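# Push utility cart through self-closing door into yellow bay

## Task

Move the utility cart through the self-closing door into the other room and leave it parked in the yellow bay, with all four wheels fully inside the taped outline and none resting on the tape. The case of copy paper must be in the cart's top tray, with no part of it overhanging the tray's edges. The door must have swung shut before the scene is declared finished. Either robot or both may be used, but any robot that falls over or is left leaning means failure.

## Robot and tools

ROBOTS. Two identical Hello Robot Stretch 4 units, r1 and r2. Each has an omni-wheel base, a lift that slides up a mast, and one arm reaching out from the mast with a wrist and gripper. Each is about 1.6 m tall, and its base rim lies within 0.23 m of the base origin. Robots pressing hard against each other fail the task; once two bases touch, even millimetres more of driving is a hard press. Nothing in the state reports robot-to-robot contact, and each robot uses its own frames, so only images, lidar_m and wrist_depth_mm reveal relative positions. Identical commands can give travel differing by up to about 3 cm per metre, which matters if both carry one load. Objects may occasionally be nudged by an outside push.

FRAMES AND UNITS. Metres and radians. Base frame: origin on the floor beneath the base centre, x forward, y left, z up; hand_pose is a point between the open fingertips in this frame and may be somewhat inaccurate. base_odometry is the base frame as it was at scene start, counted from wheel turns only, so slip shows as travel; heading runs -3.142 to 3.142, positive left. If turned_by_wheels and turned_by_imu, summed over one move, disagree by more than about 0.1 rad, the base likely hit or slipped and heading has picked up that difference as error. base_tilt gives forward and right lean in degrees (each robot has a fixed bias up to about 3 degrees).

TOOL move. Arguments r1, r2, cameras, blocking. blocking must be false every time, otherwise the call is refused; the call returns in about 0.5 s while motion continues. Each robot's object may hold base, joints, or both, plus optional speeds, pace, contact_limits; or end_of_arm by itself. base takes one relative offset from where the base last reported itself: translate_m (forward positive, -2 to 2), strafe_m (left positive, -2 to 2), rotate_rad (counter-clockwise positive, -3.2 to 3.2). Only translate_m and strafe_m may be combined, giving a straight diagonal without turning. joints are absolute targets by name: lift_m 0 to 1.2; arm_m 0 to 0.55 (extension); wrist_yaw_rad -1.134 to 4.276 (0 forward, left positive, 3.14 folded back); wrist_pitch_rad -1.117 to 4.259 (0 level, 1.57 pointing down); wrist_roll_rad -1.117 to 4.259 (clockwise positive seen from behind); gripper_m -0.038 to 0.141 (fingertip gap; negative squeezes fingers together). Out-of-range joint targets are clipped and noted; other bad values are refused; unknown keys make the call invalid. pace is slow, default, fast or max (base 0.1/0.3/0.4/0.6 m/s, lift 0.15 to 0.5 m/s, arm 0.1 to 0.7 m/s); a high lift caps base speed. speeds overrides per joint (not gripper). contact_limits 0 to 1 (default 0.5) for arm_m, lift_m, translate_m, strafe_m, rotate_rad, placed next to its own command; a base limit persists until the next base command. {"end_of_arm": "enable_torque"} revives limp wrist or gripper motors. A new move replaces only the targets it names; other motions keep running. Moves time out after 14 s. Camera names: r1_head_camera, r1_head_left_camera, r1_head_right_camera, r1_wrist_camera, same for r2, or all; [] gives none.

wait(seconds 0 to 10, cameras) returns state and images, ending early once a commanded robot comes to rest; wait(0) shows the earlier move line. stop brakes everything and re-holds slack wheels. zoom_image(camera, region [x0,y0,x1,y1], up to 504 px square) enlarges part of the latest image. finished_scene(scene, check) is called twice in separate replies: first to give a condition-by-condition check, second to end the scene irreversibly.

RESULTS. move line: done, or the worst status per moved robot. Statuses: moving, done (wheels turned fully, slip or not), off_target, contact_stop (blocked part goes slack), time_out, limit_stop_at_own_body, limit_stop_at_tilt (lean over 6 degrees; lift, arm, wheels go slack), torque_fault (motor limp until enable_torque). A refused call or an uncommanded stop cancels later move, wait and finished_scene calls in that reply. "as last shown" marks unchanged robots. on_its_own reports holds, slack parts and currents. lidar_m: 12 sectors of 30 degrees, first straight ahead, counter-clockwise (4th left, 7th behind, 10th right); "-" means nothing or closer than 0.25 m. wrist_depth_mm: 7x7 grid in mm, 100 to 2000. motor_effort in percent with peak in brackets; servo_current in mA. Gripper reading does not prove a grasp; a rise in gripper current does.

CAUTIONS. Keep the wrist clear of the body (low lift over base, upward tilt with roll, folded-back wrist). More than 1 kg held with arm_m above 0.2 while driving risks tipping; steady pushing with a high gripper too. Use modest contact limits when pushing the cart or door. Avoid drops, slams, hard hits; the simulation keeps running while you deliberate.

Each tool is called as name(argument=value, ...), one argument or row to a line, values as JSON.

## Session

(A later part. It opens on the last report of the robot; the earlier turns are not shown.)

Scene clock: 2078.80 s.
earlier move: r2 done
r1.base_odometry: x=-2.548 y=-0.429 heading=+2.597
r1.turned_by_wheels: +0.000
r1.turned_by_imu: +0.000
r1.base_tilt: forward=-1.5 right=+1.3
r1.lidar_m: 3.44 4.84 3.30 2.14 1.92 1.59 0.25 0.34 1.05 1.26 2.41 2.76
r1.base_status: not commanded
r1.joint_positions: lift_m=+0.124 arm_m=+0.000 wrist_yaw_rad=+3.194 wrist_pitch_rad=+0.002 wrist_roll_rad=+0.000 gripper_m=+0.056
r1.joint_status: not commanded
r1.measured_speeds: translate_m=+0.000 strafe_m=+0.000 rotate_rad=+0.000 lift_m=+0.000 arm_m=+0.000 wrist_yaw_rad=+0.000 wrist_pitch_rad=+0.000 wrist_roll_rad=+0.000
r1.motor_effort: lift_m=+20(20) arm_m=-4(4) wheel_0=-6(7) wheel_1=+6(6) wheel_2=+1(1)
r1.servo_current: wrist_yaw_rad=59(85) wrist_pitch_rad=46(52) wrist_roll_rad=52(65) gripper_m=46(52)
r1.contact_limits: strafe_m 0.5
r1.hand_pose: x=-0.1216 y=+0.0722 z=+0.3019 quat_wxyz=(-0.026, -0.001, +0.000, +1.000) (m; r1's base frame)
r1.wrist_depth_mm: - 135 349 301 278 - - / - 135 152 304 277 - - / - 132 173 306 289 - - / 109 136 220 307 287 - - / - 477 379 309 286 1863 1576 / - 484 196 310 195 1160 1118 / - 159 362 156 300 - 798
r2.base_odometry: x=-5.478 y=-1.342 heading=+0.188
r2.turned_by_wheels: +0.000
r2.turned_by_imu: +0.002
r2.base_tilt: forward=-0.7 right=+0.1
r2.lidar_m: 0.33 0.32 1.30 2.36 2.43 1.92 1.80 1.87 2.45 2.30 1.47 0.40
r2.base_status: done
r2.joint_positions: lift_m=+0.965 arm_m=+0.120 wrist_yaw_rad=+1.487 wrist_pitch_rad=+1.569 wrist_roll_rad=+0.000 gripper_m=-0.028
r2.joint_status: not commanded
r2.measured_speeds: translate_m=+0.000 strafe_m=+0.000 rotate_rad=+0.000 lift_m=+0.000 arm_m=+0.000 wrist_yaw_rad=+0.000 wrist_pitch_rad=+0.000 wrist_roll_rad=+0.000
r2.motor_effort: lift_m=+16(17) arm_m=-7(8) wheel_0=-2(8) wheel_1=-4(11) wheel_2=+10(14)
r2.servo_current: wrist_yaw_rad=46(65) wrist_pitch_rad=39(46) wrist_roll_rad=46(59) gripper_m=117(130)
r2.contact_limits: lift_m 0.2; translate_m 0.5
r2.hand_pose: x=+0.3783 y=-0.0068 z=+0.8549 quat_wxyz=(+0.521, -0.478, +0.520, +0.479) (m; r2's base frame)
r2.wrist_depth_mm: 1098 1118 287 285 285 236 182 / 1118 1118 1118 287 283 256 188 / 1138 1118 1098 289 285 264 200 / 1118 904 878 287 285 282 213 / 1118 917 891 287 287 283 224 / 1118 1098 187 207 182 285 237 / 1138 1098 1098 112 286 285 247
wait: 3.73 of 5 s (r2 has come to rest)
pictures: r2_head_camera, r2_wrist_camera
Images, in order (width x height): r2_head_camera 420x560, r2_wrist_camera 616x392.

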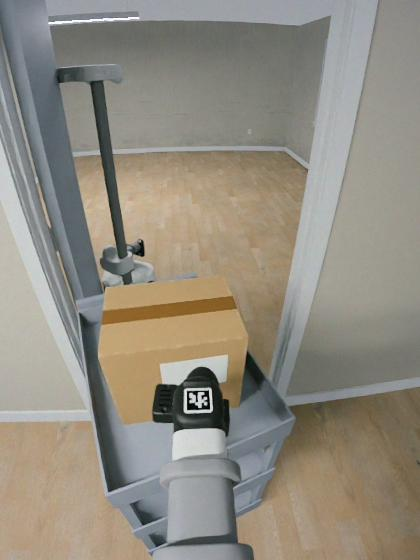

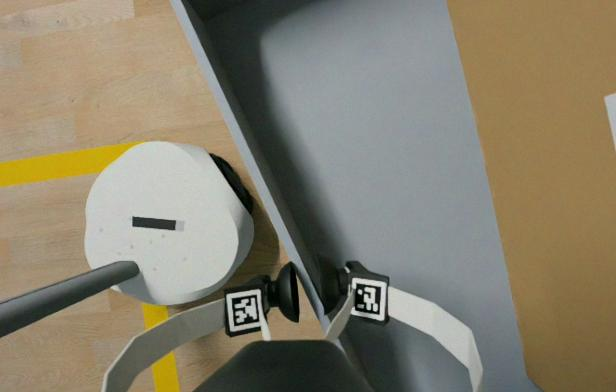

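zoom_image(
  camera="r2_head_camera",
  region=[30, 250, 310, 530],
)

wait(
  seconds=0,
  cameras=["r1_head_right_camera", "r1_head_left_camera", "r2_head_left_camera", "r2_head_right_camera"],
)

Scaled by 1.800 from the camera's 420x560 image, which has a finer 1200x1600 frame.

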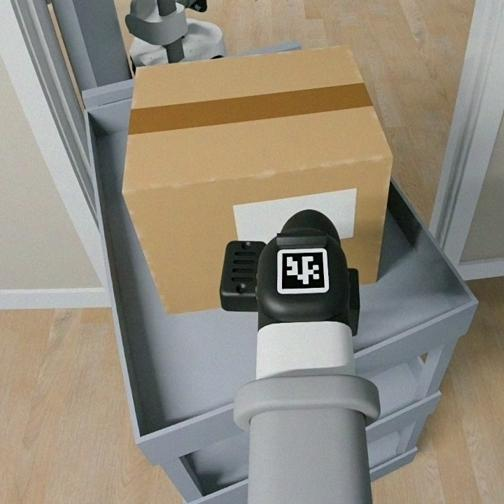

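Scene clock: 2092.47 s.
r1.base_odometry: x=-2.548 y=-0.429 heading=+2.597
r1.turned_by_wheels: +0.000
r1.turned_by_imu: +0.000
r1.base_tilt: forward=-1.6 right=+1.3
r1.lidar_m: 3.45 4.82 3.30 2.12 1.94 1.62 0.25 0.34 1.03 1.28 2.40 2.77
r1.base_status: not commanded
r1.joint_positions: lift_m=+0.124 arm_m=+0.000 wrist_yaw_rad=+3.194 wrist_pitch_rad=+0.002 wrist_roll_rad=+0.000 gripper_m=+0.056
r1.joint_status: not commanded
r1.measured_speeds: translate_m=+0.000 strafe_m=+0.000 rotate_rad=+0.000 lift_m=+0.000 arm_m=+0.000 wrist_yaw_rad=+0.000 wrist_pitch_rad=+0.000 wrist_roll_rad=+0.000
r1.motor_effort: lift_m=+20(20) arm_m=-4(4) wheel_0=-7(7) wheel_1=+5(6) wheel_2=+1(1)
r1.servo_current: wrist_yaw_rad=65(85) wrist_pitch_rad=46(52) wrist_roll_rad=46(65) gripper_m=46(52)
r1.contact_limits: strafe_m 0.5
r1.hand_pose: x=-0.1216 y=+0.0722 z=+0.3019 quat_wxyz=(-0.026, -0.001, +0.000, +1.000) (m; r1's base frame)
r1.wrist_depth_mm: - 135 349 303 277 - - / - 135 152 304 276 - - / - 132 173 306 287 - - / 109 136 220 307 287 - - / - 477 382 309 286 1863 1537 / - 484 196 310 196 1160 1118 / - 159 362 156 303 - 798
r2.base_odometry: x=-5.478 y=-1.342 heading=+0.188
r2.turned_by_wheels: +0.000
r2.turned_by_imu: +0.000
r2.base_tilt: forward=-0.7 right=+0.0
r2.lidar_m: 0.33 0.32 1.28 2.34 2.43 1.89 1.79 1.81 2.43 2.32 1.46 0.42
r2.base_status: done
r2.joint_positions: lift_m=+0.965 arm_m=+0.120 wrist_yaw_rad=+1.487 wrist_pitch_rad=+1.569 wrist_roll_rad=+0.000 gripper_m=-0.028
r2.joint_status: not commanded
r2.measured_speeds: translate_m=+0.000 strafe_m=+0.000 rotate_rad=+0.000 lift_m=+0.000 arm_m=+0.000 wrist_yaw_rad=+0.000 wrist_pitch_rad=+0.000 wrist_roll_rad=+0.000
r2.motor_effort: lift_m=+17(17) arm_m=-7(8) wheel_0=-1(8) wheel_1=-4(11) wheel_2=+10(14)
r2.servo_current: wrist_yaw_rad=52(65) wrist_pitch_rad=39(46) wrist_roll_rad=59(59) gripper_m=124(130)
r2.contact_limits: lift_m 0.2; translate_m 0.5
r2.hand_pose: x=+0.3783 y=-0.0068 z=+0.8549 quat_wxyz=(+0.521, -0.478, +0.520, +0.479) (m; r2's base frame)
r2.wrist_depth_mm: 1138 1118 289 286 283 237 181 / 1098 1118 1078 287 283 255 187 / 1138 1098 1138 286 286 264 199 / 1138 904 878 287 287 283 213 / 1098 904 891 287 287 283 224 / 1118 1098 186 207 182 285 238 / 1118 1138 1118 112 286 287 247
pictures: r1_head_left_camera, r1_head_right_camera, r2_head_left_camera, r2_head_right_camera
Images, in order (width x height): r1_head_left_camera 420x672, r1_head_right_camera 420x672, r2_head_left_camera 420x672, r2_head_right_camera 420x672.

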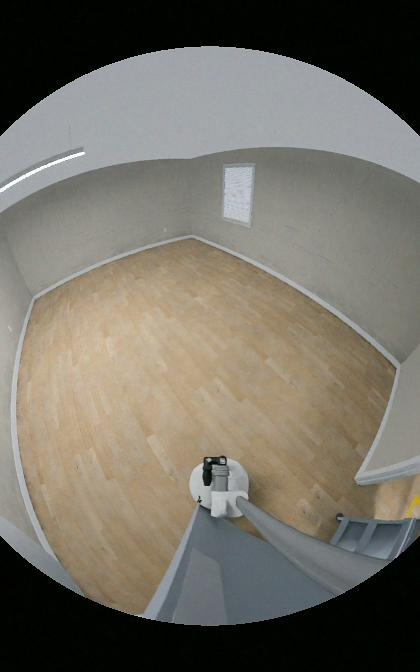

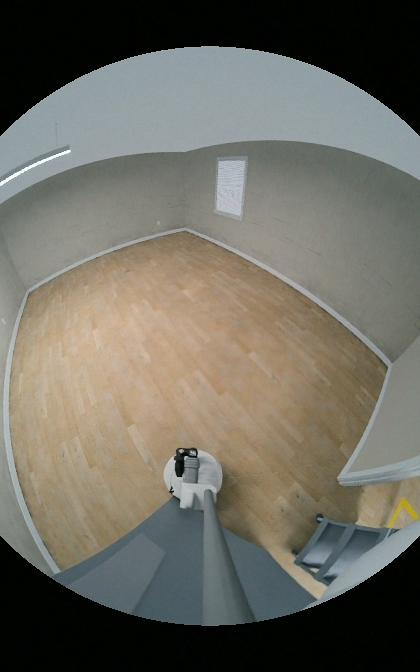

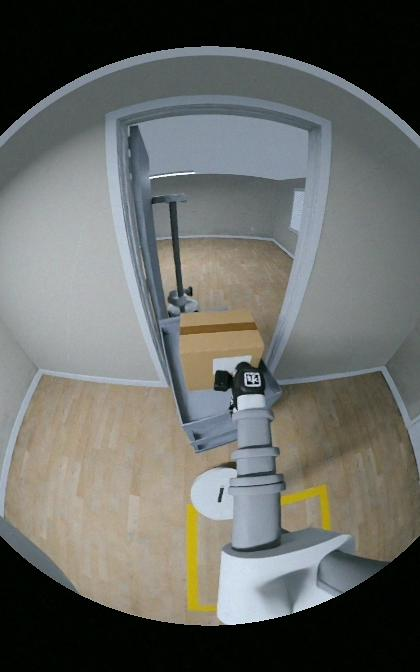

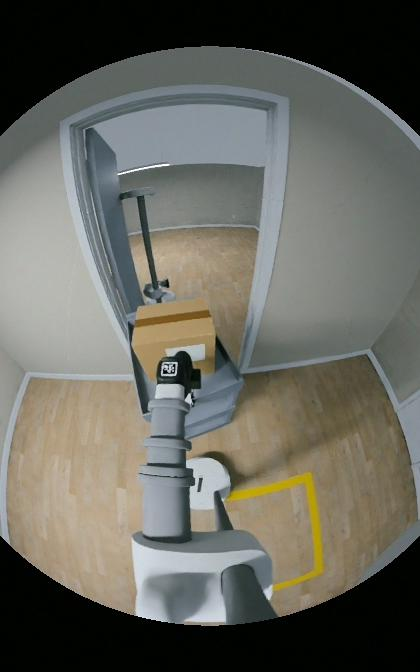

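wait(
  seconds=0,
  cameras=["r2_wrist_camera"],
)

zoom_image(
  camera="r2_wrist_camera",
  region=[100, 0, 480, 392],
)

Scene clock: 2128.30 s.
r1.base_odometry: x=-2.548 y=-0.429 heading=+2.597
r1.turned_by_wheels: +0.000
r1.turned_by_imu: +0.000
r1.base_tilt: forward=-1.6 right=+1.3
r1.lidar_m: 3.44 4.84 3.31 2.14 1.91 1.59 0.25 0.37 1.06 1.28 2.41 2.81
r1.base_status: not commanded
r1.joint_positions: lift_m=+0.124 arm_m=+0.000 wrist_yaw_rad=+3.194 wrist_pitch_rad=+0.002 wrist_roll_rad=+0.000 gripper_m=+0.056
r1.joint_status: not commanded
r1.measured_speeds: translate_m=+0.000 strafe_m=+0.000 rotate_rad=+0.000 lift_m=+0.000 arm_m=+0.000 wrist_yaw_rad=+0.000 wrist_pitch_rad=+0.000 wrist_roll_rad=+0.000
r1.motor_effort: lift_m=+20(20) arm_m=-4(4) wheel_0=-7(7) wheel_1=+6(6) wheel_2=+1(1)
r1.servo_current: wrist_yaw_rad=59(85) wrist_pitch_rad=39(52) wrist_roll_rad=46(65) gripper_m=46(52)
r1.contact_limits: strafe_m 0.5
r1.hand_pose: x=-0.1216 y=+0.0722 z=+0.3019 quat_wxyz=(-0.026, -0.001, +0.000, +1.000) (m; r1's base frame)
r1.wrist_depth_mm: - 135 349 301 277 - - / - 135 152 304 276 - - / - 132 173 306 289 - - / 109 136 220 307 289 - - / - 477 384 309 286 1863 1537 / - 484 197 310 196 1160 1098 / - 159 362 156 300 - 798
r2.base_odometry: x=-5.478 y=-1.342 heading=+0.188
r2.turned_by_wheels: +0.000
r2.turned_by_imu: +0.000
r2.base_tilt: forward=-0.7 right=+0.1
r2.lidar_m: 0.33 0.32 1.33 2.35 2.40 1.92 1.78 1.86 2.45 2.30 1.46 0.42
r2.base_status: done
r2.joint_positions: lift_m=+0.965 arm_m=+0.120 wrist_yaw_rad=+1.487 wrist_pitch_rad=+1.569 wrist_roll_rad=+0.000 gripper_m=-0.028
r2.joint_status: not commanded
r2.measured_speeds: translate_m=+0.000 strafe_m=+0.000 rotate_rad=+0.000 lift_m=+0.000 arm_m=+0.000 wrist_yaw_rad=+0.000 wrist_pitch_rad=+0.000 wrist_roll_rad=+0.000
r2.motor_effort: lift_m=+16(17) arm_m=-8(8) wheel_0=-1(8) wheel_1=-4(11) wheel_2=+10(14)
r2.servo_current: wrist_yaw_rad=52(65) wrist_pitch_rad=39(46) wrist_roll_rad=39(59) gripper_m=117(130)
r2.contact_limits: lift_m 0.2; translate_m 0.5
r2.hand_pose: x=+0.3783 y=-0.0068 z=+0.8549 quat_wxyz=(+0.521, -0.478, +0.520, +0.479) (m; r2's base frame)
r2.wrist_depth_mm: 1118 1118 289 286 285 236 182 / 1118 1098 1098 286 285 255 188 / 1138 1098 1118 286 286 262 200 / 1118 891 878 287 285 285 213 / 1138 904 891 287 287 285 225 / 1138 1118 187 207 181 283 237 / 1098 1118 1118 112 287 285 247
pictures: r2_wrist_camera
Images, in order (width x height): r2_wrist_camera 616x392.

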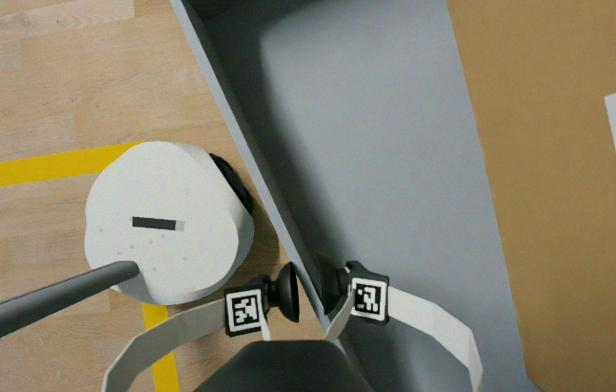

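Scaled by 1.286.

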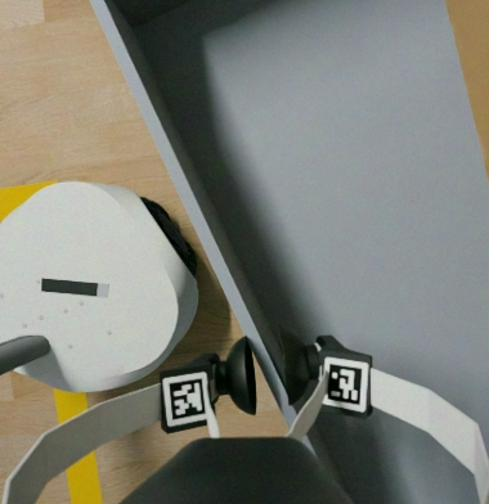

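move(
  blocking=false,
  cameras=[],
  r2={"base": {"translate_m": -0.23, "strafe_m": -0.0985}, "contact_limits": {"translate_m": 0.5}, "pace": "slow"},
)

wait(
  seconds=5,
  cameras=["r2_wrist_camera", "r2_head_left_camera"],
)

Scene clock: 2152.67 s.
move: r2 moving
r1.base_odometry: x=-2.548 y=-0.429 heading=+2.597
r1.turned_by_wheels: +0.000
r1.turned_by_imu: +0.000
r1.base_tilt: forward=-1.6 right=+1.3
r1.lidar_m: 3.46 4.85 3.30 2.15 1.93 1.60 0.25 0.36 1.06 1.28 2.41 2.81
r1.base_status: not commanded
r1.joint_positions: lift_m=+0.124 arm_m=+0.000 wrist_yaw_rad=+3.194 wrist_pitch_rad=+0.002 wrist_roll_rad=+0.000 gripper_m=+0.056
r1.joint_status: not commanded
r1.measured_speeds: translate_m=+0.000 strafe_m=+0.000 rotate_rad=+0.000 lift_m=+0.000 arm_m=+0.000 wrist_yaw_rad=+0.000 wrist_pitch_rad=+0.000 wrist_roll_rad=+0.000
r1.motor_effort: lift_m=+19(20) arm_m=-4(4) wheel_0=-6(7) wheel_1=+5(6) wheel_2=+1(1)
r1.servo_current: wrist_yaw_rad=39(65) wrist_pitch_rad=39(46) wrist_roll_rad=52(59) gripper_m=39(46)
r1.contact_limits: strafe_m 0.5
r1.hand_pose: x=-0.1216 y=+0.0722 z=+0.3019 quat_wxyz=(-0.026, -0.001, +0.000, +1.000) (m; r1's base frame)
r1.wrist_depth_mm: - 135 349 301 277 - - / - 135 152 304 276 - - / - 132 174 306 287 - - / 109 136 220 307 287 - - / - 477 382 309 286 1863 1537 / - 480 197 310 196 1160 1098 / - 159 364 156 300 - 798
r2.base_odometry: x=-5.489 y=-1.350 heading=+0.189
r2.turned_by_wheels: +0.001
r2.turned_by_imu: +0.001
r2.base_tilt: forward=-0.7 right=+0.0
r2.lidar_m: 0.33 0.32 1.32 2.36 2.44 1.89 1.79 1.83 2.45 2.30 1.47 0.44
r2.base_status: translate_m moving; strafe_m moving
r2.joint_positions: lift_m=+0.965 arm_m=+0.120 wrist_yaw_rad=+1.487 wrist_pitch_rad=+1.568 wrist_roll_rad=+0.000 gripper_m=-0.028
r2.joint_status: not commanded
r2.measured_speeds: translate_m=-0.048 strafe_m=-0.021 rotate_rad=+0.002 lift_m=+0.000 arm_m=+0.000 wrist_yaw_rad=+0.000 wrist_pitch_rad=-0.002 wrist_roll_rad=+0.000
r2.motor_effort: lift_m=+17(17) arm_m=-7(7) wheel_0=-2(7) wheel_1=-7(9) wheel_2=+16(16)
r2.servo_current: wrist_yaw_rad=52(59) wrist_pitch_rad=39(46) wrist_roll_rad=59(59) gripper_m=111(117)
r2.contact_limits: lift_m 0.2; translate_m 0.5
r2.hand_pose: x=+0.3783 y=-0.0065 z=+0.8549 quat_wxyz=(+0.521, -0.478, +0.520, +0.479) (m; r2's base frame)
r2.wrist_depth_mm: 1118 1098 289 289 286 252 191 / 1138 1078 1098 287 286 268 199 / 1138 1118 1098 289 287 285 216 / 1118 891 891 287 287 286 222 / 1118 891 891 290 287 285 237 / 1098 1098 186 202 181 285 248 / 1118 1138 - 112 287 287 -
pictures: none
No camera images: "cameras" was empty.

Scene clock: 2155.87 s.
earlier move: r2 done
r1.base_odometry: x=-2.548 y=-0.429 heading=+2.597
r1.turned_by_wheels: +0.000
r1.turned_by_imu: +0.000
r1.base_tilt: forward=-1.6 right=+1.3
r1.lidar_m: 3.47 4.84 3.32 2.16 1.91 1.61 0.25 0.30 1.29 1.26 2.40 2.81
r1.base_status: not commanded
r1.joint_positions: lift_m=+0.124 arm_m=+0.000 wrist_yaw_rad=+3.194 wrist_pitch_rad=+0.002 wrist_roll_rad=+0.000 gripper_m=+0.056
r1.joint_status: not commanded
r1.measured_speeds: translate_m=+0.000 strafe_m=+0.000 rotate_rad=+0.000 lift_m=+0.000 arm_m=+0.000 wrist_yaw_rad=+0.000 wrist_pitch_rad=+0.000 wrist_roll_rad=+0.000
r1.motor_effort: lift_m=+20(20) arm_m=-4(4) wheel_0=-7(8) wheel_1=+6(6) wheel_2=+1(1)
r1.servo_current: wrist_yaw_rad=46(72) wrist_pitch_rad=46(52) wrist_roll_rad=59(65) gripper_m=39(52)
r1.contact_limits: strafe_m 0.5
r1.hand_pose: x=-0.1216 y=+0.0722 z=+0.3019 quat_wxyz=(-0.026, -0.001, +0.000, +1.000) (m; r1's base frame)
r1.wrist_depth_mm: - 135 349 303 277 - - / - 135 152 304 276 - - / - 132 173 306 289 - - / 109 135 220 307 289 - - / - 477 379 309 286 1808 1537 / - 484 197 310 196 1138 1118 / - 159 362 156 301 - 798
r2.base_odometry: x=-5.685 y=-1.482 heading=+0.188
r2.turned_by_wheels: +0.000
r2.turned_by_imu: +0.001
r2.base_tilt: forward=-0.7 right=+0.1
r2.lidar_m: 0.28 0.26 1.62 2.43 2.35 1.66 1.58 1.63 2.13 2.22 1.80 0.49
r2.base_status: done
r2.joint_positions: lift_m=+0.965 arm_m=+0.120 wrist_yaw_rad=+1.487 wrist_pitch_rad=+1.568 wrist_roll_rad=-0.001 gripper_m=-0.028
r2.joint_status: not commanded
r2.measured_speeds: translate_m=+0.000 strafe_m=+0.000 rotate_rad=+0.000 lift_m=+0.000 arm_m=+0.000 wrist_yaw_rad=+0.000 wrist_pitch_rad=+0.000 wrist_roll_rad=+0.000
r2.motor_effort: lift_m=+16(17) arm_m=-7(8) wheel_0=+0(7) wheel_1=-5(9) wheel_2=+8(18)
r2.servo_current: wrist_yaw_rad=39(65) wrist_pitch_rad=46(52) wrist_roll_rad=33(65) gripper_m=117(124)
r2.contact_limits: lift_m 0.2; translate_m 0.5
r2.hand_pose: x=+0.3783 y=-0.0064 z=+0.8549 quat_wxyz=(+0.521, -0.478, +0.520, +0.479) (m; r2's base frame)
r2.wrist_depth_mm: 1098 - 289 287 263 179 - / 1138 291 290 287 283 203 162 / 1138 1118 291 287 285 244 184 / 1138 891 290 289 285 282 214 / 1138 878 878 289 286 283 253 / 1098 1118 187 202 179 283 283 / 1138 1138 1118 112 - 285 282
wait: 3.20 of 5 s (r2 has come to rest)
pictures: r2_head_left_camera, r2_wrist_camera
Images, in order (width x height): r2_head_left_camera 420x672, r2_wrist_camera 616x392.

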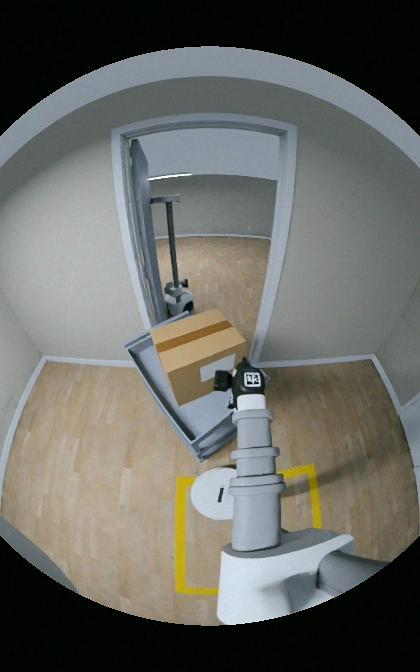

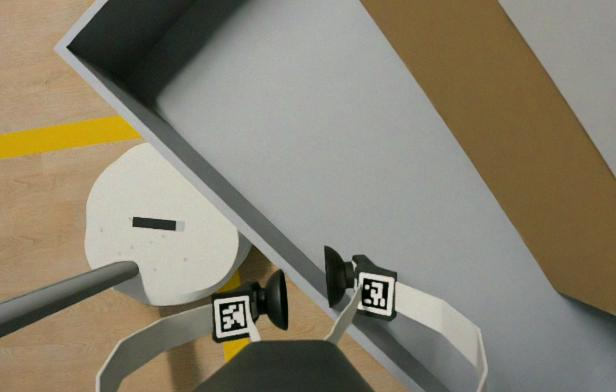

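move(
  blocking=false,
  cameras=[],
  r2={"joints": {"gripper_m": 0.07}},
)

wait(
  seconds=1.5,
  cameras=[],
)

move(
  blocking=false,
  cameras=[],
  r2={"joints": {"lift_m": 1.19}},
)

wait(
  seconds=3,
  cameras=["r2_wrist_camera"],
)

Scene clock: 2277.70 s.
move: r2 moving
r1.base_odometry: x=-2.548 y=-0.429 heading=+2.597
r1.turned_by_wheels: +0.000
r1.turned_by_imu: +0.000
r1.base_tilt: forward=-1.6 right=+1.3
r1.lidar_m: 3.45 4.84 3.33 2.13 1.94 1.58 0.25 0.34 1.29 1.26 2.41 2.77
r1.base_status: not commanded
r1.joint_positions: lift_m=+0.124 arm_m=+0.000 wrist_yaw_rad=+3.194 wrist_pitch_rad=+0.002 wrist_roll_rad=+0.000 gripper_m=+0.056
r1.joint_status: not commanded
r1.measured_speeds: translate_m=+0.000 strafe_m=+0.000 rotate_rad=+0.000 lift_m=+0.000 arm_m=+0.000 wrist_yaw_rad=+0.000 wrist_pitch_rad=+0.000 wrist_roll_rad=+0.000
r1.motor_effort: lift_m=+19(20) arm_m=-4(4) wheel_0=-6(7) wheel_1=+5(6) wheel_2=+1(1)
r1.servo_current: wrist_yaw_rad=59(59) wrist_pitch_rad=39(52) wrist_roll_rad=46(59) gripper_m=46(46)
r1.contact_limits: strafe_m 0.5
r1.hand_pose: x=-0.1216 y=+0.0722 z=+0.3019 quat_wxyz=(-0.026, -0.001, +0.000, +1.000) (m; r1's base frame)
r1.wrist_depth_mm: - 135 349 303 278 - - / - 135 152 304 277 - - / - 132 174 306 289 - - / 109 136 220 306 289 - - / - 477 382 309 286 1808 1499 / - 484 197 309 196 1160 1098 / - 160 362 156 300 - 798
r2.base_odometry: x=-5.685 y=-1.482 heading=+0.188
r2.turned_by_wheels: +0.000
r2.turned_by_imu: +0.000
r2.base_tilt: forward=-0.7 right=+0.0
r2.lidar_m: 0.31 0.25 1.61 2.44 2.38 1.67 1.55 1.63 2.17 2.21 1.79 0.51
r2.base_status: not commanded
r2.joint_positions: lift_m=+0.965 arm_m=+0.120 wrist_yaw_rad=+1.487 wrist_pitch_rad=+1.568 wrist_roll_rad=-0.001 gripper_m=-0.003
r2.joint_status: gripper_m moving
r2.measured_speeds: translate_m=+0.000 strafe_m=+0.000 rotate_rad=+0.000 lift_m=+0.000 arm_m=+0.000 wrist_yaw_rad=+0.000 wrist_pitch_rad=+0.000 wrist_roll_rad=+0.000
r2.motor_effort: lift_m=+16(17) arm_m=-7(7) wheel_0=+0(1) wheel_1=-4(5) wheel_2=+8(8)
r2.servo_current: wrist_yaw_rad=52(52) wrist_pitch_rad=46(46) wrist_roll_rad=46(52) gripper_m=98(117)
r2.contact_limits: lift_m 0.2; translate_m 0.5
r2.hand_pose: x=+0.3783 y=-0.0064 z=+0.8549 quat_wxyz=(+0.521, -0.478, +0.520, +0.479) (m; r2's base frame)
r2.wrist_depth_mm: 1118 - 290 289 254 174 - / 1118 291 291 289 287 205 161 / 1118 1138 290 289 287 240 178 / 1118 891 291 290 287 286 211 / 1118 904 891 291 289 286 253 / 1118 1118 189 208 185 287 286 / 1118 1118 1138 112 290 290 286
pictures: none
No camera images: "cameras" was empty.

Scene clock: 2278.90 s.
earlier move: r2 done
r1.base_odometry: x=-2.548 y=-0.429 heading=+2.597
r1.turned_by_wheels: +0.000
r1.turned_by_imu: +0.000
r1.base_tilt: forward=-1.6 right=+1.3
r1.lidar_m: 3.46 4.81 3.33 2.13 1.94 1.62 0.25 0.33 1.29 1.26 2.39 2.79
r1.base_status: not commanded
r1.joint_positions: lift_m=+0.124 arm_m=+0.000 wrist_yaw_rad=+3.194 wrist_pitch_rad=+0.002 wrist_roll_rad=+0.000 gripper_m=+0.056
r1.joint_status: not commanded
r1.measured_speeds: translate_m=+0.000 strafe_m=+0.000 rotate_rad=+0.000 lift_m=+0.000 arm_m=+0.000 wrist_yaw_rad=+0.000 wrist_pitch_rad=+0.000 wrist_roll_rad=+0.000
r1.motor_effort: lift_m=+20(20) arm_m=-4(4) wheel_0=-7(8) wheel_1=+5(6) wheel_2=+1(1)
r1.servo_current: wrist_yaw_rad=33(72) wrist_pitch_rad=33(52) wrist_roll_rad=59(65) gripper_m=46(46)
r1.contact_limits: strafe_m 0.5
r1.hand_pose: x=-0.1216 y=+0.0722 z=+0.3019 quat_wxyz=(-0.026, -0.001, +0.000, +1.000) (m; r1's base frame)
r1.wrist_depth_mm: - 135 349 303 276 - - / - 135 152 304 277 - - / - 132 173 306 289 - - / 109 136 220 307 287 - - / - 477 379 309 286 1808 1537 / - 488 197 310 196 1160 1118 / - 160 362 156 301 - 788
r2.base_odometry: x=-5.685 y=-1.482 heading=+0.188
r2.turned_by_wheels: +0.000
r2.turned_by_imu: +0.000
r2.base_tilt: forward=-0.6 right=+0.1
r2.lidar_m: 0.28 0.25 1.65 2.45 2.36 1.66 1.56 1.60 2.15 2.20 1.81 0.50
r2.base_status: not commanded
r2.joint_positions: lift_m=+0.965 arm_m=+0.120 wrist_yaw_rad=+1.487 wrist_pitch_rad=+1.568 wrist_roll_rad=-0.001 gripper_m=+0.070
r2.joint_status: all done
r2.measured_speeds: translate_m=+0.000 strafe_m=+0.000 rotate_rad=+0.000 lift_m=+0.000 arm_m=+0.000 wrist_yaw_rad=+0.000 wrist_pitch_rad=+0.000 wrist_roll_rad=+0.000
r2.motor_effort: lift_m=+17(17) arm_m=-7(7) wheel_0=+1(1) wheel_1=-5(5) wheel_2=+6(8)
r2.servo_current: wrist_yaw_rad=59(59) wrist_pitch_rad=39(46) wrist_roll_rad=52(52) gripper_m=46(117)
r2.contact_limits: lift_m 0.2; translate_m 0.5
r2.hand_pose: x=+0.3783 y=-0.0064 z=+0.8549 quat_wxyz=(+0.521, -0.478, +0.520, +0.479) (m; r2's base frame)
r2.wrist_depth_mm: 1118 - 286 286 266 185 - / 1118 290 290 286 285 207 164 / 1118 1098 289 287 285 248 189 / 1098 891 891 290 286 283 219 / 1118 891 891 289 285 285 256 / 1118 1138 190 1098 191 286 285 / 1138 1098 1098 112 - 285 283
wait: 1.20 of 1.5 s (r2 has come to rest)
pictures: none
No camera images: "cameras" was empty.

Scene clock: 2279.40 s.
move: r2 moving
r1.base_odometry: x=-2.548 y=-0.429 heading=+2.597
r1.turned_by_wheels: +0.000
r1.turned_by_imu: +0.000
r1.base_tilt: forward=-1.6 right=+1.3
r1.lidar_m: 3.49 4.84 3.29 2.13 1.92 1.62 0.25 0.31 1.28 1.27 2.39 2.79
r1.base_status: not commanded
r1.joint_positions: lift_m=+0.124 arm_m=+0.000 wrist_yaw_rad=+3.194 wrist_pitch_rad=+0.002 wrist_roll_rad=+0.000 gripper_m=+0.056
r1.joint_status: not commanded
r1.measured_speeds: translate_m=+0.000 strafe_m=+0.000 rotate_rad=+0.000 lift_m=+0.000 arm_m=+0.000 wrist_yaw_rad=+0.000 wrist_pitch_rad=+0.000 wrist_roll_rad=+0.000
r1.motor_effort: lift_m=+20(20) arm_m=-4(4) wheel_0=-7(7) wheel_1=+6(6) wheel_2=+1(1)
r1.servo_current: wrist_yaw_rad=59(65) wrist_pitch_rad=39(46) wrist_roll_rad=59(59) gripper_m=39(46)
r1.contact_limits: strafe_m 0.5
r1.hand_pose: x=-0.1216 y=+0.0722 z=+0.3019 quat_wxyz=(-0.026, -0.001, +0.000, +1.000) (m; r1's base frame)
r1.wrist_depth_mm: - 135 347 303 278 - - / - 135 152 304 276 - - / - 132 173 306 289 - - / 109 136 220 307 287 - - / - 473 382 307 287 1808 1537 / - 484 197 309 195 1160 1118 / - 160 366 156 301 - 788
r2.base_odometry: x=-5.685 y=-1.482 heading=+0.188
r2.turned_by_wheels: +0.000
r2.turned_by_imu: +0.000
r2.base_tilt: forward=-0.7 right=+0.0
r2.lidar_m: 0.30 0.27 1.62 2.41 2.35 1.65 1.57 1.63 2.12 2.22 1.79 0.48
r2.base_status: not commanded
r2.joint_positions: lift_m=+1.003 arm_m=+0.120 wrist_yaw_rad=+1.487 wrist_pitch_rad=+1.568 wrist_roll_rad=-0.001 gripper_m=+0.070
r2.joint_status: lift_m moving
r2.measured_speeds: translate_m=+0.000 strafe_m=+0.000 rotate_rad=+0.000 lift_m=+0.146 arm_m=+0.000 wrist_yaw_rad=+0.000 wrist_pitch_rad=+0.000 wrist_roll_rad=+0.000
r2.motor_effort: lift_m=+23(24) arm_m=-7(7) wheel_0=+1(1) wheel_1=-5(5) wheel_2=+5(6)
r2.servo_current: wrist_yaw_rad=39(52) wrist_pitch_rad=39(46) wrist_roll_rad=46(52) gripper_m=52(52)
r2.contact_limits: translate_m 0.5
r2.hand_pose: x=+0.3783 y=-0.0064 z=+0.8926 quat_wxyz=(+0.521, -0.478, +0.520, +0.479) (m; r2's base frame)
r2.wrist_depth_mm: 1118 1160 322 319 267 178 - / 1160 324 322 319 320 209 163 / 1138 1118 324 320 319 252 185 / 1160 931 917 322 320 317 219 / 1160 917 917 322 319 317 257 / 1160 1160 191 1138 189 319 317 / 1182 1160 1160 112 - 319 317
pictures: none
No camera images: "cameras" was empty.

Scene clock: 2280.90 s.
earlier move: r2 done
r1.base_odometry: x=-2.548 y=-0.429 heading=+2.597
r1.turned_by_wheels: +0.000
r1.turned_by_imu: +0.000
r1.base_tilt: forward=-1.6 right=+1.3
r1.lidar_m: 3.47 4.82 3.34 2.12 1.95 1.61 0.25 0.36 1.28 1.27 2.40 2.79
r1.base_status: not commanded
r1.joint_positions: lift_m=+0.124 arm_m=+0.000 wrist_yaw_rad=+3.194 wrist_pitch_rad=+0.002 wrist_roll_rad=+0.000 gripper_m=+0.056
r1.joint_status: not commanded
r1.measured_speeds: translate_m=+0.000 strafe_m=+0.000 rotate_rad=+0.000 lift_m=+0.000 arm_m=+0.000 wrist_yaw_rad=+0.000 wrist_pitch_rad=+0.000 wrist_roll_rad=+0.000
r1.motor_effort: lift_m=+19(20) arm_m=-4(4) wheel_0=-6(7) wheel_1=+6(6) wheel_2=+1(1)
r1.servo_current: wrist_yaw_rad=39(65) wrist_pitch_rad=33(52) wrist_roll_rad=72(72) gripper_m=46(46)
r1.contact_limits: strafe_m 0.5
r1.hand_pose: x=-0.1216 y=+0.0722 z=+0.3019 quat_wxyz=(-0.026, -0.001, +0.000, +1.000) (m; r1's base frame)
r1.wrist_depth_mm: - 135 349 303 277 - - / - 135 152 304 276 - - / - 132 173 306 287 - - / 109 136 220 307 287 - - / - 477 382 309 285 1863 1537 / - 480 196 310 196 1160 1098 / - 159 362 156 301 - 798
r2.base_odometry: x=-5.685 y=-1.482 heading=+0.188
r2.turned_by_wheels: +0.000
r2.turned_by_imu: +0.000
r2.base_tilt: forward=-0.7 right=+0.0
r2.lidar_m: 0.30 0.26 1.63 2.43 2.37 1.65 1.56 1.62 2.16 2.22 1.78 0.49
r2.base_status: not commanded
r2.joint_positions: lift_m=+1.190 arm_m=+0.120 wrist_yaw_rad=+1.487 wrist_pitch_rad=+1.568 wrist_roll_rad=-0.001 gripper_m=+0.070
r2.joint_status: all done
r2.measured_speeds: translate_m=+0.000 strafe_m=+0.000 rotate_rad=+0.000 lift_m=+0.000 arm_m=+0.000 wrist_yaw_rad=+0.000 wrist_pitch_rad=+0.000 wrist_roll_rad=+0.000
r2.motor_effort: lift_m=+21(26) arm_m=-7(7) wheel_0=+1(1) wheel_1=-5(5) wheel_2=+5(6)
r2.servo_current: wrist_yaw_rad=52(59) wrist_pitch_rad=39(52) wrist_roll_rad=46(65) gripper_m=52(59)
r2.contact_limits: translate_m 0.5
r2.hand_pose: x=+0.3783 y=-0.0064 z=+1.0795 quat_wxyz=(+0.521, -0.478, +0.520, +0.479) (m; r2's base frame)
r2.wrist_depth_mm: 1366 1366 1308 496 267 229 226 / 1366 1336 508 512 334 229 228 / 1366 1336 517 512 459 249 228 / 1397 1336 1098 517 512 315 229 / 1366 1336 1118 1336 508 484 256 / 1366 1366 192 1308 192 504 1308 / 1366 1336 1366 112 1308 1308 1336
wait: 1.50 of 3 s (r2 has come to rest)
pictures: r2_wrist_camera
Images, in order (width x height): r2_wrist_camera 616x392.

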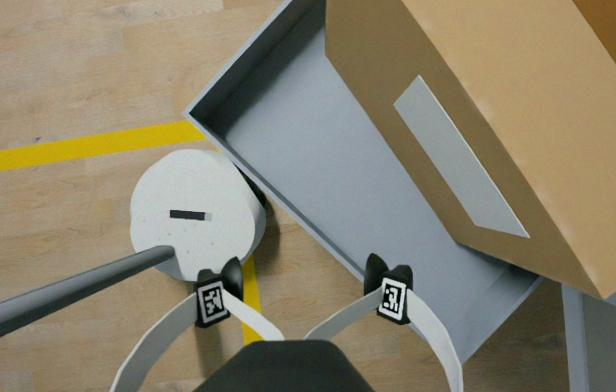

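move(
  blocking=false,
  cameras=[],
  r2={"base": {"translate_m": -0.042, "strafe_m": -0.061}, "joints": {"arm_m": 0.4, "wrist_yaw_rad": 0.58}, "contact_limits": {"translate_m": 0.3, "arm_m": 0.2}, "pace": "slow"},
)

wait(
  seconds=5,
  cameras=[],
)

wait(
  seconds=2,
  cameras=["r2_wrist_camera"],
)

Scene clock: 2309.47 s.
move: r2 moving
r1.base_odometry: x=-2.548 y=-0.429 heading=+2.597
r1.turned_by_wheels: +0.000
r1.turned_by_imu: +0.000
r1.base_tilt: forward=-1.6 right=+1.3
r1.lidar_m: 3.49 4.84 3.32 2.13 1.93 1.61 0.25 0.35 1.26 1.27 2.43 2.78
r1.base_status: not commanded
r1.joint_positions: lift_m=+0.124 arm_m=+0.000 wrist_yaw_rad=+3.194 wrist_pitch_rad=+0.002 wrist_roll_rad=+0.000 gripper_m=+0.056
r1.joint_status: not commanded
r1.measured_speeds: translate_m=+0.000 strafe_m=+0.000 rotate_rad=+0.000 lift_m=+0.000 arm_m=+0.000 wrist_yaw_rad=+0.000 wrist_pitch_rad=+0.000 wrist_roll_rad=+0.000
r1.motor_effort: lift_m=+19(20) arm_m=-3(4) wheel_0=-7(7) wheel_1=+5(6) wheel_2=+1(1)
r1.servo_current: wrist_yaw_rad=20(72) wrist_pitch_rad=39(46) wrist_roll_rad=52(65) gripper_m=39(46)
r1.contact_limits: strafe_m 0.5
r1.hand_pose: x=-0.1216 y=+0.0722 z=+0.3019 quat_wxyz=(-0.026, -0.001, +0.000, +1.000) (m; r1's base frame)
r1.wrist_depth_mm: - 135 351 303 277 - - / - 135 152 304 277 - - / - 132 173 304 287 - - / 109 135 220 306 287 - - / - 477 382 309 286 1863 1537 / - 484 197 310 196 1160 1118 / - 159 362 156 301 - 788
r2.base_odometry: x=-5.690 y=-1.494 heading=+0.189
r2.turned_by_wheels: +0.000
r2.turned_by_imu: +0.001
r2.base_tilt: forward=-0.7 right=+0.1
r2.lidar_m: 0.31 0.26 1.62 2.45 2.37 1.65 1.55 1.61 2.15 2.21 1.81 0.51
r2.base_status: translate_m moving; strafe_m moving
r2.joint_positions: lift_m=+1.190 arm_m=+0.132 wrist_yaw_rad=+1.084 wrist_pitch_rad=+1.568 wrist_roll_rad=-0.001 gripper_m=+0.070
r2.joint_status: arm_m moving; wrist_yaw_rad moving
r2.measured_speeds: translate_m=-0.027 strafe_m=-0.039 rotate_rad=+0.000 lift_m=+0.000 arm_m=+0.049 wrist_yaw_rad=-1.693 wrist_pitch_rad=+0.000 wrist_roll_rad=+0.000
r2.motor_effort: lift_m=+21(21) arm_m=+6(11) wheel_0=+6(6) wheel_1=-8(9) wheel_2=+9(9)
r2.servo_current: wrist_yaw_rad=150(150) wrist_pitch_rad=39(46) wrist_roll_rad=39(52) gripper_m=39(52)
r2.contact_limits: arm_m 0.2; translate_m 0.3
r2.hand_pose: x=+0.3811 y=-0.0401 z=+1.0795 quat_wxyz=(+0.607, -0.364, +0.605, +0.366) (m; r2's base frame)
r2.wrist_depth_mm: 1308 1336 512 355 256 229 228 / 1336 1336 512 512 353 250 228 / 1336 1366 517 512 512 373 1281 / 1336 1366 1118 517 508 504 1281 / 1336 1366 1118 1336 1308 508 1308 / 1366 1366 193 1336 192 1308 1308 / 1397 597 1336 112 1336 1336 1308
pictures: none
No camera images: "cameras" was empty.

Scene clock: 2313.03 s.
earlier move: r2 done
r1.base_odometry: x=-2.548 y=-0.429 heading=+2.597
r1.turned_by_wheels: +0.000
r1.turned_by_imu: +0.000
r1.base_tilt: forward=-1.6 right=+1.3
r1.lidar_m: 3.44 4.83 3.31 2.11 1.91 1.61 0.25 0.34 1.28 1.27 2.41 2.80
r1.base_status: not commanded
r1.joint_positions: lift_m=+0.124 arm_m=+0.000 wrist_yaw_rad=+3.194 wrist_pitch_rad=+0.002 wrist_roll_rad=+0.000 gripper_m=+0.056
r1.joint_status: not commanded
r1.measured_speeds: translate_m=+0.000 strafe_m=+0.000 rotate_rad=+0.000 lift_m=+0.000 arm_m=+0.000 wrist_yaw_rad=+0.000 wrist_pitch_rad=+0.000 wrist_roll_rad=+0.000
r1.motor_effort: lift_m=+20(20) arm_m=-4(4) wheel_0=-7(7) wheel_1=+6(6) wheel_2=+1(1)
r1.servo_current: wrist_yaw_rad=52(72) wrist_pitch_rad=46(52) wrist_roll_rad=39(65) gripper_m=33(52)
r1.contact_limits: strafe_m 0.5
r1.hand_pose: x=-0.1216 y=+0.0722 z=+0.3019 quat_wxyz=(-0.026, -0.001, +0.000, +1.000) (m; r1's base frame)
r1.wrist_depth_mm: - 135 347 303 277 - - / - 135 152 304 276 - - / - 132 173 306 289 - - / 109 136 220 306 287 - - / - 477 379 309 286 1808 1576 / - 484 197 309 195 1182 1098 / - 160 362 156 300 - 798
r2.base_odometry: x=-5.715 y=-1.550 heading=+0.189
r2.turned_by_wheels: +0.000
r2.turned_by_imu: +0.000
r2.base_tilt: forward=-0.7 right=+0.1
r2.lidar_m: 0.36 0.31 1.70 2.50 2.32 1.60 1.50 1.59 2.07 2.16 1.85 1.30
r2.base_status: done
r2.joint_positions: lift_m=+1.190 arm_m=+0.400 wrist_yaw_rad=+0.583 wrist_pitch_rad=+1.568 wrist_roll_rad=-0.001 gripper_m=+0.070
r2.joint_status: all done
r2.measured_speeds: translate_m=+0.000 strafe_m=+0.000 rotate_rad=+0.000 lift_m=+0.000 arm_m=+0.000 wrist_yaw_rad=+0.000 wrist_pitch_rad=+0.000 wrist_roll_rad=+0.000
r2.motor_effort: lift_m=+21(21) arm_m=+7(12) wheel_0=+3(9) wheel_1=-4(10) wheel_2=+6(9)
r2.servo_current: wrist_yaw_rad=52(150) wrist_pitch_rad=39(52) wrist_roll_rad=52(59) gripper_m=52(65)
r2.contact_limits: arm_m 0.2; translate_m 0.3
r2.hand_pose: x=+0.6196 y=-0.0725 z=+1.0795 quat_wxyz=(+0.678, -0.203, +0.676, +0.204) (m; r2's base frame)
r2.wrist_depth_mm: 235 233 314 1308 1308 1281 - / 236 234 325 1336 1336 1281 - / 237 236 334 517 1308 1308 1308 / 238 236 397 512 1308 1308 1281 / - - - 517 1336 1281 1308 / 1366 1366 190 1336 191 1336 1336 / 1397 1160 1118 112 1366 1336 1281
wait: 3.57 of 5 s (r2 has come to rest)
pictures: none
No camera images: "cameras" was empty.

Scene clock: 2315.03 s.
r1.base_odometry: x=-2.548 y=-0.429 heading=+2.597
r1.turned_by_wheels: +0.000
r1.turned_by_imu: +0.000
r1.base_tilt: forward=-1.6 right=+1.3
r1.lidar_m: 3.49 4.83 3.25 2.12 1.93 1.57 0.25 0.34 1.31 1.28 2.42 2.82
r1.base_status: not commanded
r1.joint_positions: lift_m=+0.124 arm_m=+0.000 wrist_yaw_rad=+3.194 wrist_pitch_rad=+0.002 wrist_roll_rad=+0.000 gripper_m=+0.056
r1.joint_status: not commanded
r1.measured_speeds: translate_m=+0.000 strafe_m=+0.000 rotate_rad=+0.000 lift_m=+0.000 arm_m=+0.000 wrist_yaw_rad=+0.000 wrist_pitch_rad=+0.000 wrist_roll_rad=+0.000
r1.motor_effort: lift_m=+20(20) arm_m=-4(4) wheel_0=-6(7) wheel_1=+5(6) wheel_2=+1(1)
r1.servo_current: wrist_yaw_rad=46(72) wrist_pitch_rad=39(52) wrist_roll_rad=59(65) gripper_m=46(52)
r1.contact_limits: strafe_m 0.5
r1.hand_pose: x=-0.1216 y=+0.0722 z=+0.3019 quat_wxyz=(-0.026, -0.001, +0.000, +1.000) (m; r1's base frame)
r1.wrist_depth_mm: - 135 349 303 278 - - / - 135 152 306 276 - - / - 132 174 306 289 - - / 109 135 220 307 287 - - / - 477 384 309 286 1863 1576 / - 484 197 310 195 1160 1118 / - 159 362 156 300 - 798
r2.base_odometry: x=-5.715 y=-1.550 heading=+0.189
r2.turned_by_wheels: +0.000
r2.turned_by_imu: +0.000
r2.base_tilt: forward=-0.7 right=+0.1
r2.lidar_m: 0.37 0.32 1.69 2.49 2.28 1.61 1.51 1.60 2.08 2.15 1.88 1.31
r2.base_status: done
r2.joint_positions: lift_m=+1.190 arm_m=+0.400 wrist_yaw_rad=+0.583 wrist_pitch_rad=+1.568 wrist_roll_rad=-0.001 gripper_m=+0.070
r2.joint_status: all done
r2.measured_speeds: translate_m=+0.000 strafe_m=+0.000 rotate_rad=+0.000 lift_m=+0.000 arm_m=+0.000 wrist_yaw_rad=+0.000 wrist_pitch_rad=+0.000 wrist_roll_rad=+0.000
r2.motor_effort: lift_m=+21(21) arm_m=+8(12) wheel_0=+3(9) wheel_1=-3(10) wheel_2=+6(9)
r2.servo_current: wrist_yaw_rad=46(150) wrist_pitch_rad=39(52) wrist_roll_rad=39(59) gripper_m=52(65)
r2.contact_limits: arm_m 0.2; translate_m 0.3
r2.hand_pose: x=+0.6196 y=-0.0725 z=+1.0795 quat_wxyz=(+0.678, -0.203, +0.676, +0.204) (m; r2's base frame)
r2.wrist_depth_mm: 235 234 314 1308 1308 1308 - / 236 235 325 1308 1281 1308 - / 236 235 334 508 1336 1281 1281 / 239 236 397 517 1308 1308 1308 / - - - 517 1336 1336 1336 / 1336 1336 190 1336 192 1308 1308 / 1366 1118 1138 112 1336 1336 1308
wait: 2.00 s; at rest by 0.27 s
pictures: r2_wrist_camera
Images, in order (width x height): r2_wrist_camera 616x392.

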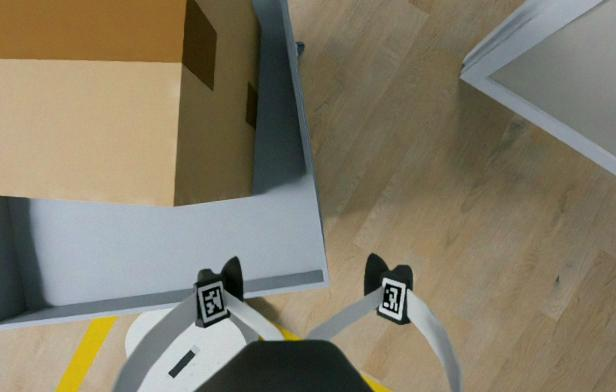

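move(
  blocking=false,
  cameras=[],
  r2={"base": {"strafe_m": -0.024}, "joints": {"gripper_m": 0.06}, "contact_limits": {"strafe_m": 0.3}, "pace": "slow"},
)

wait(
  seconds=2,
  cameras=[],
)

move(
  blocking=false,
  cameras=[],
  r2={"joints": {"lift_m": 1.01}, "contact_limits": {"lift_m": 0.2}},
)

wait(
  seconds=2.5,
  cameras=["r2_wrist_camera"],
)

Scene clock: 2345.50 s.
move: r2 moving
r1.base_odometry: x=-2.548 y=-0.429 heading=+2.597
r1.turned_by_wheels: +0.000
r1.turned_by_imu: +0.000
r1.base_tilt: forward=-1.6 right=+1.3
r1.lidar_m: 3.45 4.84 3.30 2.15 1.93 1.62 0.25 0.34 1.28 1.29 2.45 2.80
r1.base_status: not commanded
r1.joint_positions: lift_m=+0.124 arm_m=+0.000 wrist_yaw_rad=+3.194 wrist_pitch_rad=+0.002 wrist_roll_rad=+0.000 gripper_m=+0.056
r1.joint_status: not commanded
r1.measured_speeds: translate_m=+0.000 strafe_m=+0.000 rotate_rad=+0.000 lift_m=+0.000 arm_m=+0.000 wrist_yaw_rad=+0.000 wrist_pitch_rad=+0.000 wrist_roll_rad=+0.000
r1.motor_effort: lift_m=+20(20) arm_m=-4(4) wheel_0=-7(7) wheel_1=+5(6) wheel_2=+1(1)
r1.servo_current: wrist_yaw_rad=52(59) wrist_pitch_rad=39(52) wrist_roll_rad=39(59) gripper_m=39(52)
r1.contact_limits: strafe_m 0.5
r1.hand_pose: x=-0.1216 y=+0.0722 z=+0.3019 quat_wxyz=(-0.026, -0.001, +0.000, +1.000) (m; r1's base frame)
r1.wrist_depth_mm: - 135 347 303 278 - - / - 135 152 304 276 - - / - 132 173 304 289 - - / 109 136 220 307 287 - - / - 477 379 309 286 1808 1537 / - 484 196 310 196 1160 1118 / - 159 362 156 301 - 798
r2.base_odometry: x=-5.712 y=-1.564 heading=+0.189
r2.turned_by_wheels: +0.000
r2.turned_by_imu: +0.001
r2.base_tilt: forward=-0.6 right=+0.1
r2.lidar_m: 0.38 0.33 1.69 2.51 2.31 1.60 1.51 1.56 2.06 2.13 1.88 1.30
r2.base_status: strafe_m moving
r2.joint_positions: lift_m=+1.190 arm_m=+0.400 wrist_yaw_rad=+0.583 wrist_pitch_rad=+1.568 wrist_roll_rad=-0.001 gripper_m=+0.061
r2.joint_status: gripper_m moving
r2.measured_speeds: translate_m=+0.000 strafe_m=-0.052 rotate_rad=+0.001 lift_m=+0.000 arm_m=+0.000 wrist_yaw_rad=+0.000 wrist_pitch_rad=+0.000 wrist_roll_rad=+0.000
r2.motor_effort: lift_m=+21(21) arm_m=+8(8) wheel_0=+5(9) wheel_1=-6(9) wheel_2=+2(5)
r2.servo_current: wrist_yaw_rad=52(59) wrist_pitch_rad=39(46) wrist_roll_rad=46(52) gripper_m=78(104)
r2.contact_limits: arm_m 0.2; strafe_m 0.3
r2.hand_pose: x=+0.6196 y=-0.0725 z=+1.0795 quat_wxyz=(+0.678, -0.203, +0.676, +0.204) (m; r2's base frame)
r2.wrist_depth_mm: 235 233 349 1255 1308 1281 - / 236 234 364 1281 1308 1308 - / 237 236 375 1308 1281 1281 1281 / 238 237 512 512 1308 1308 1308 / - - - 517 1308 1308 1281 / 1366 1366 189 1308 193 1336 1308 / 1366 1118 1118 112 1336 1308 1281
pictures: none
No camera images: "cameras" was empty.

Scene clock: 2346.20 s.
earlier move: r2 done
r1.base_odometry: x=-2.548 y=-0.429 heading=+2.597
r1.turned_by_wheels: +0.000
r1.turned_by_imu: +0.000
r1.base_tilt: forward=-1.6 right=+1.3
r1.lidar_m: 3.46 4.83 3.29 2.14 1.92 1.60 0.25 0.31 1.29 1.28 2.40 2.79
r1.base_status: not commanded
r1.joint_positions: lift_m=+0.124 arm_m=+0.000 wrist_yaw_rad=+3.194 wrist_pitch_rad=+0.002 wrist_roll_rad=+0.000 gripper_m=+0.056
r1.joint_status: not commanded
r1.measured_speeds: translate_m=+0.000 strafe_m=+0.000 rotate_rad=+0.000 lift_m=+0.000 arm_m=+0.000 wrist_yaw_rad=+0.000 wrist_pitch_rad=+0.000 wrist_roll_rad=+0.000
r1.motor_effort: lift_m=+20(20) arm_m=-4(4) wheel_0=-7(7) wheel_1=+6(6) wheel_2=+1(1)
r1.servo_current: wrist_yaw_rad=33(78) wrist_pitch_rad=39(52) wrist_roll_rad=65(65) gripper_m=46(52)
r1.contact_limits: strafe_m 0.5
r1.hand_pose: x=-0.1216 y=+0.0722 z=+0.3019 quat_wxyz=(-0.026, -0.001, +0.000, +1.000) (m; r1's base frame)
r1.wrist_depth_mm: - 135 349 303 277 - - / - 135 152 306 277 - - / - 132 174 307 287 - - / 109 136 220 307 287 - - / - 477 382 309 286 1863 1537 / - 480 197 309 196 1160 1098 / - 159 364 156 300 - 798
r2.base_odometry: x=-5.710 y=-1.573 heading=+0.189
r2.turned_by_wheels: +0.000
r2.turned_by_imu: +0.000
r2.base_tilt: forward=-0.7 right=+0.1
r2.lidar_m: 0.40 0.32 1.67 2.54 2.30 1.59 1.50 1.58 2.07 2.14 1.85 1.30
r2.base_status: done
r2.joint_positions: lift_m=+1.190 arm_m=+0.400 wrist_yaw_rad=+0.583 wrist_pitch_rad=+1.568 wrist_roll_rad=-0.001 gripper_m=+0.060
r2.joint_status: all done
r2.measured_speeds: translate_m=+0.000 strafe_m=+0.000 rotate_rad=+0.000 lift_m=+0.000 arm_m=+0.000 wrist_yaw_rad=+0.000 wrist_pitch_rad=+0.000 wrist_roll_rad=+0.000
r2.motor_effort: lift_m=+21(21) arm_m=+8(8) wheel_0=+5(9) wheel_1=-4(9) wheel_2=+0(5)
r2.servo_current: wrist_yaw_rad=46(59) wrist_pitch_rad=39(46) wrist_roll_rad=46(52) gripper_m=52(104)
r2.contact_limits: arm_m 0.2; strafe_m 0.3
r2.hand_pose: x=+0.6196 y=-0.0725 z=+1.0795 quat_wxyz=(+0.678, -0.203, +0.676, +0.204) (m; r2's base frame)
r2.wrist_depth_mm: 236 234 384 1336 1281 1308 - / 236 236 397 1308 1336 1281 - / 237 236 407 1336 1308 1308 1336 / - 237 512 809 1308 1336 1308 / - - - 521 1281 1308 1308 / 1366 1336 189 1366 194 1308 1308 / 1430 1160 1138 112 1336 1336 1336
wait: 0.70 of 2 s (r2 has come to rest)
pictures: none
No camera images: "cameras" was empty.

Scene clock: 2346.70 s.
move: r2 moving
r1.base_odometry: x=-2.548 y=-0.429 heading=+2.597
r1.turned_by_wheels: +0.000
r1.turned_by_imu: +0.000
r1.base_tilt: forward=-1.6 right=+1.3
r1.lidar_m: 3.45 4.84 3.27 2.14 1.93 1.58 0.25 0.34 1.28 1.25 2.42 2.81
r1.base_status: not commanded
r1.joint_positions: lift_m=+0.124 arm_m=+0.000 wrist_yaw_rad=+3.194 wrist_pitch_rad=+0.002 wrist_roll_rad=+0.000 gripper_m=+0.056
r1.joint_status: not commanded
r1.measured_speeds: translate_m=+0.000 strafe_m=+0.000 rotate_rad=+0.000 lift_m=+0.000 arm_m=+0.000 wrist_yaw_rad=+0.000 wrist_pitch_rad=+0.000 wrist_roll_rad=+0.000
r1.motor_effort: lift_m=+20(20) arm_m=-4(4) wheel_0=-6(7) wheel_1=+6(6) wheel_2=+1(1)
r1.servo_current: wrist_yaw_rad=52(59) wrist_pitch_rad=39(52) wrist_roll_rad=39(65) gripper_m=39(46)
r1.contact_limits: strafe_m 0.5
r1.hand_pose: x=-0.1216 y=+0.0722 z=+0.3019 quat_wxyz=(-0.026, -0.001, +0.000, +1.000) (m; r1's base frame)
r1.wrist_depth_mm: - 135 349 303 277 - - / - 135 152 304 276 - - / - 132 174 306 290 - - / 109 136 220 307 287 - - / - 480 382 309 286 1808 1537 / - 484 197 310 195 1138 1098 / - 159 364 156 300 - 798
r2.base_odometry: x=-5.710 y=-1.573 heading=+0.189
r2.turned_by_wheels: +0.000
r2.turned_by_imu: +0.000
r2.base_tilt: forward=-0.7 right=+0.0
r2.lidar_m: 0.38 0.34 1.70 2.51 2.31 1.63 1.52 1.56 2.09 2.12 1.84 1.29
r2.base_status: not commanded
r2.joint_positions: lift_m=+1.152 arm_m=+0.400 wrist_yaw_rad=+0.583 wrist_pitch_rad=+1.568 wrist_roll_rad=-0.001 gripper_m=+0.060
r2.joint_status: lift_m moving
r2.measured_speeds: translate_m=+0.000 strafe_m=+0.000 rotate_rad=+0.000 lift_m=-0.146 arm_m=+0.000 wrist_yaw_rad=+0.000 wrist_pitch_rad=+0.000 wrist_roll_rad=+0.000
r2.motor_effort: lift_m=+13(20) arm_m=+8(8) wheel_0=+4(5) wheel_1=-4(4) wheel_2=+0(0)
r2.servo_current: wrist_yaw_rad=59(59) wrist_pitch_rad=39(46) wrist_roll_rad=52(52) gripper_m=59(59)
r2.contact_limits: arm_m 0.2; lift_m 0.2; strafe_m 0.3
r2.hand_pose: x=+0.6196 y=-0.0725 z=+1.0421 quat_wxyz=(+0.678, -0.203, +0.676, +0.204) (m; r2's base frame)
r2.wrist_depth_mm: 201 208 384 1255 1281 1255 - / 202 214 402 1281 1255 1281 - / 203 219 410 1281 1281 1281 1281 / 492 488 480 732 1281 1255 1281 / 492 488 484 480 1281 1281 1281 / 496 1078 191 1281 194 1281 1281 / 1366 1098 1118 112 1308 1281 1281
pictures: none
No camera images: "cameras" was empty.

Scene clock: 2348.03 s.
earlier move: r2 done
r1.base_odometry: x=-2.548 y=-0.429 heading=+2.597
r1.turned_by_wheels: +0.000
r1.turned_by_imu: +0.000
r1.base_tilt: forward=-1.6 right=+1.3
r1.lidar_m: 3.47 4.83 3.30 2.11 1.93 1.63 0.25 0.36 1.28 1.25 2.40 2.79
r1.base_status: not commanded
r1.joint_positions: lift_m=+0.124 arm_m=+0.000 wrist_yaw_rad=+3.194 wrist_pitch_rad=+0.002 wrist_roll_rad=+0.000 gripper_m=+0.056
r1.joint_status: not commanded
r1.measured_speeds: translate_m=+0.000 strafe_m=+0.000 rotate_rad=+0.000 lift_m=+0.000 arm_m=+0.000 wrist_yaw_rad=+0.000 wrist_pitch_rad=+0.000 wrist_roll_rad=+0.000
r1.motor_effort: lift_m=+19(20) arm_m=-4(4) wheel_0=-7(7) wheel_1=+6(6) wheel_2=+1(1)
r1.servo_current: wrist_yaw_rad=33(65) wrist_pitch_rad=46(52) wrist_roll_rad=46(72) gripper_m=46(46)
r1.contact_limits: strafe_m 0.5
r1.hand_pose: x=-0.1216 y=+0.0722 z=+0.3019 quat_wxyz=(-0.026, -0.001, +0.000, +1.000) (m; r1's base frame)
r1.wrist_depth_mm: - 135 349 303 277 - - / - 135 152 303 277 - - / - 132 174 306 287 - - / 109 136 220 307 286 - - / - 477 382 309 286 1808 1576 / - 484 197 310 195 1182 1118 / - 160 362 156 301 - 798
r2.base_odometry: x=-5.710 y=-1.573 heading=+0.189
r2.turned_by_wheels: +0.000
r2.turned_by_imu: +0.000
r2.base_tilt: forward=-0.7 right=+0.1
r2.lidar_m: 0.37 0.33 1.71 2.51 2.30 1.63 1.52 1.55 2.10 2.14 1.87 1.29
r2.base_status: not commanded
r2.joint_positions: lift_m=+1.010 arm_m=+0.400 wrist_yaw_rad=+0.583 wrist_pitch_rad=+1.568 wrist_roll_rad=-0.001 gripper_m=+0.060
r2.joint_status: all done
r2.measured_speeds: translate_m=+0.000 strafe_m=+0.000 rotate_rad=+0.000 lift_m=+0.000 arm_m=+0.000 wrist_yaw_rad=+0.000 wrist_pitch_rad=+0.000 wrist_roll_rad=+0.000
r2.motor_effort: lift_m=+14(20) arm_m=+7(8) wheel_0=+5(5) wheel_1=-4(5) wheel_2=+0(1)
r2.servo_current: wrist_yaw_rad=59(65) wrist_pitch_rad=39(46) wrist_roll_rad=46(59) gripper_m=59(59)
r2.contact_limits: arm_m 0.2; lift_m 0.2; strafe_m 0.3
r2.hand_pose: x=+0.6196 y=-0.0725 z=+0.9001 quat_wxyz=(+0.678, -0.203, +0.676, +0.204) (m; r2's base frame)
r2.wrist_depth_mm: 147 208 330 1098 1118 1118 - / 157 213 330 1118 1138 1118 - / 153 217 332 1138 1138 1138 1098 / 340 338 334 976 1118 1118 1138 / 342 340 334 351 1138 1138 1138 / 342 340 190 329 194 1118 1118 / - 946 - 112 1138 1138 1160
wait: 1.33 of 2.5 s (r2 has come to rest)
pictures: r2_wrist_camera
Images, in order (width x height): r2_wrist_camera 616x392.

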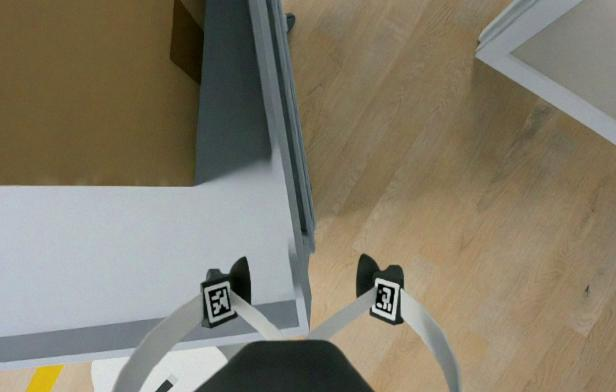

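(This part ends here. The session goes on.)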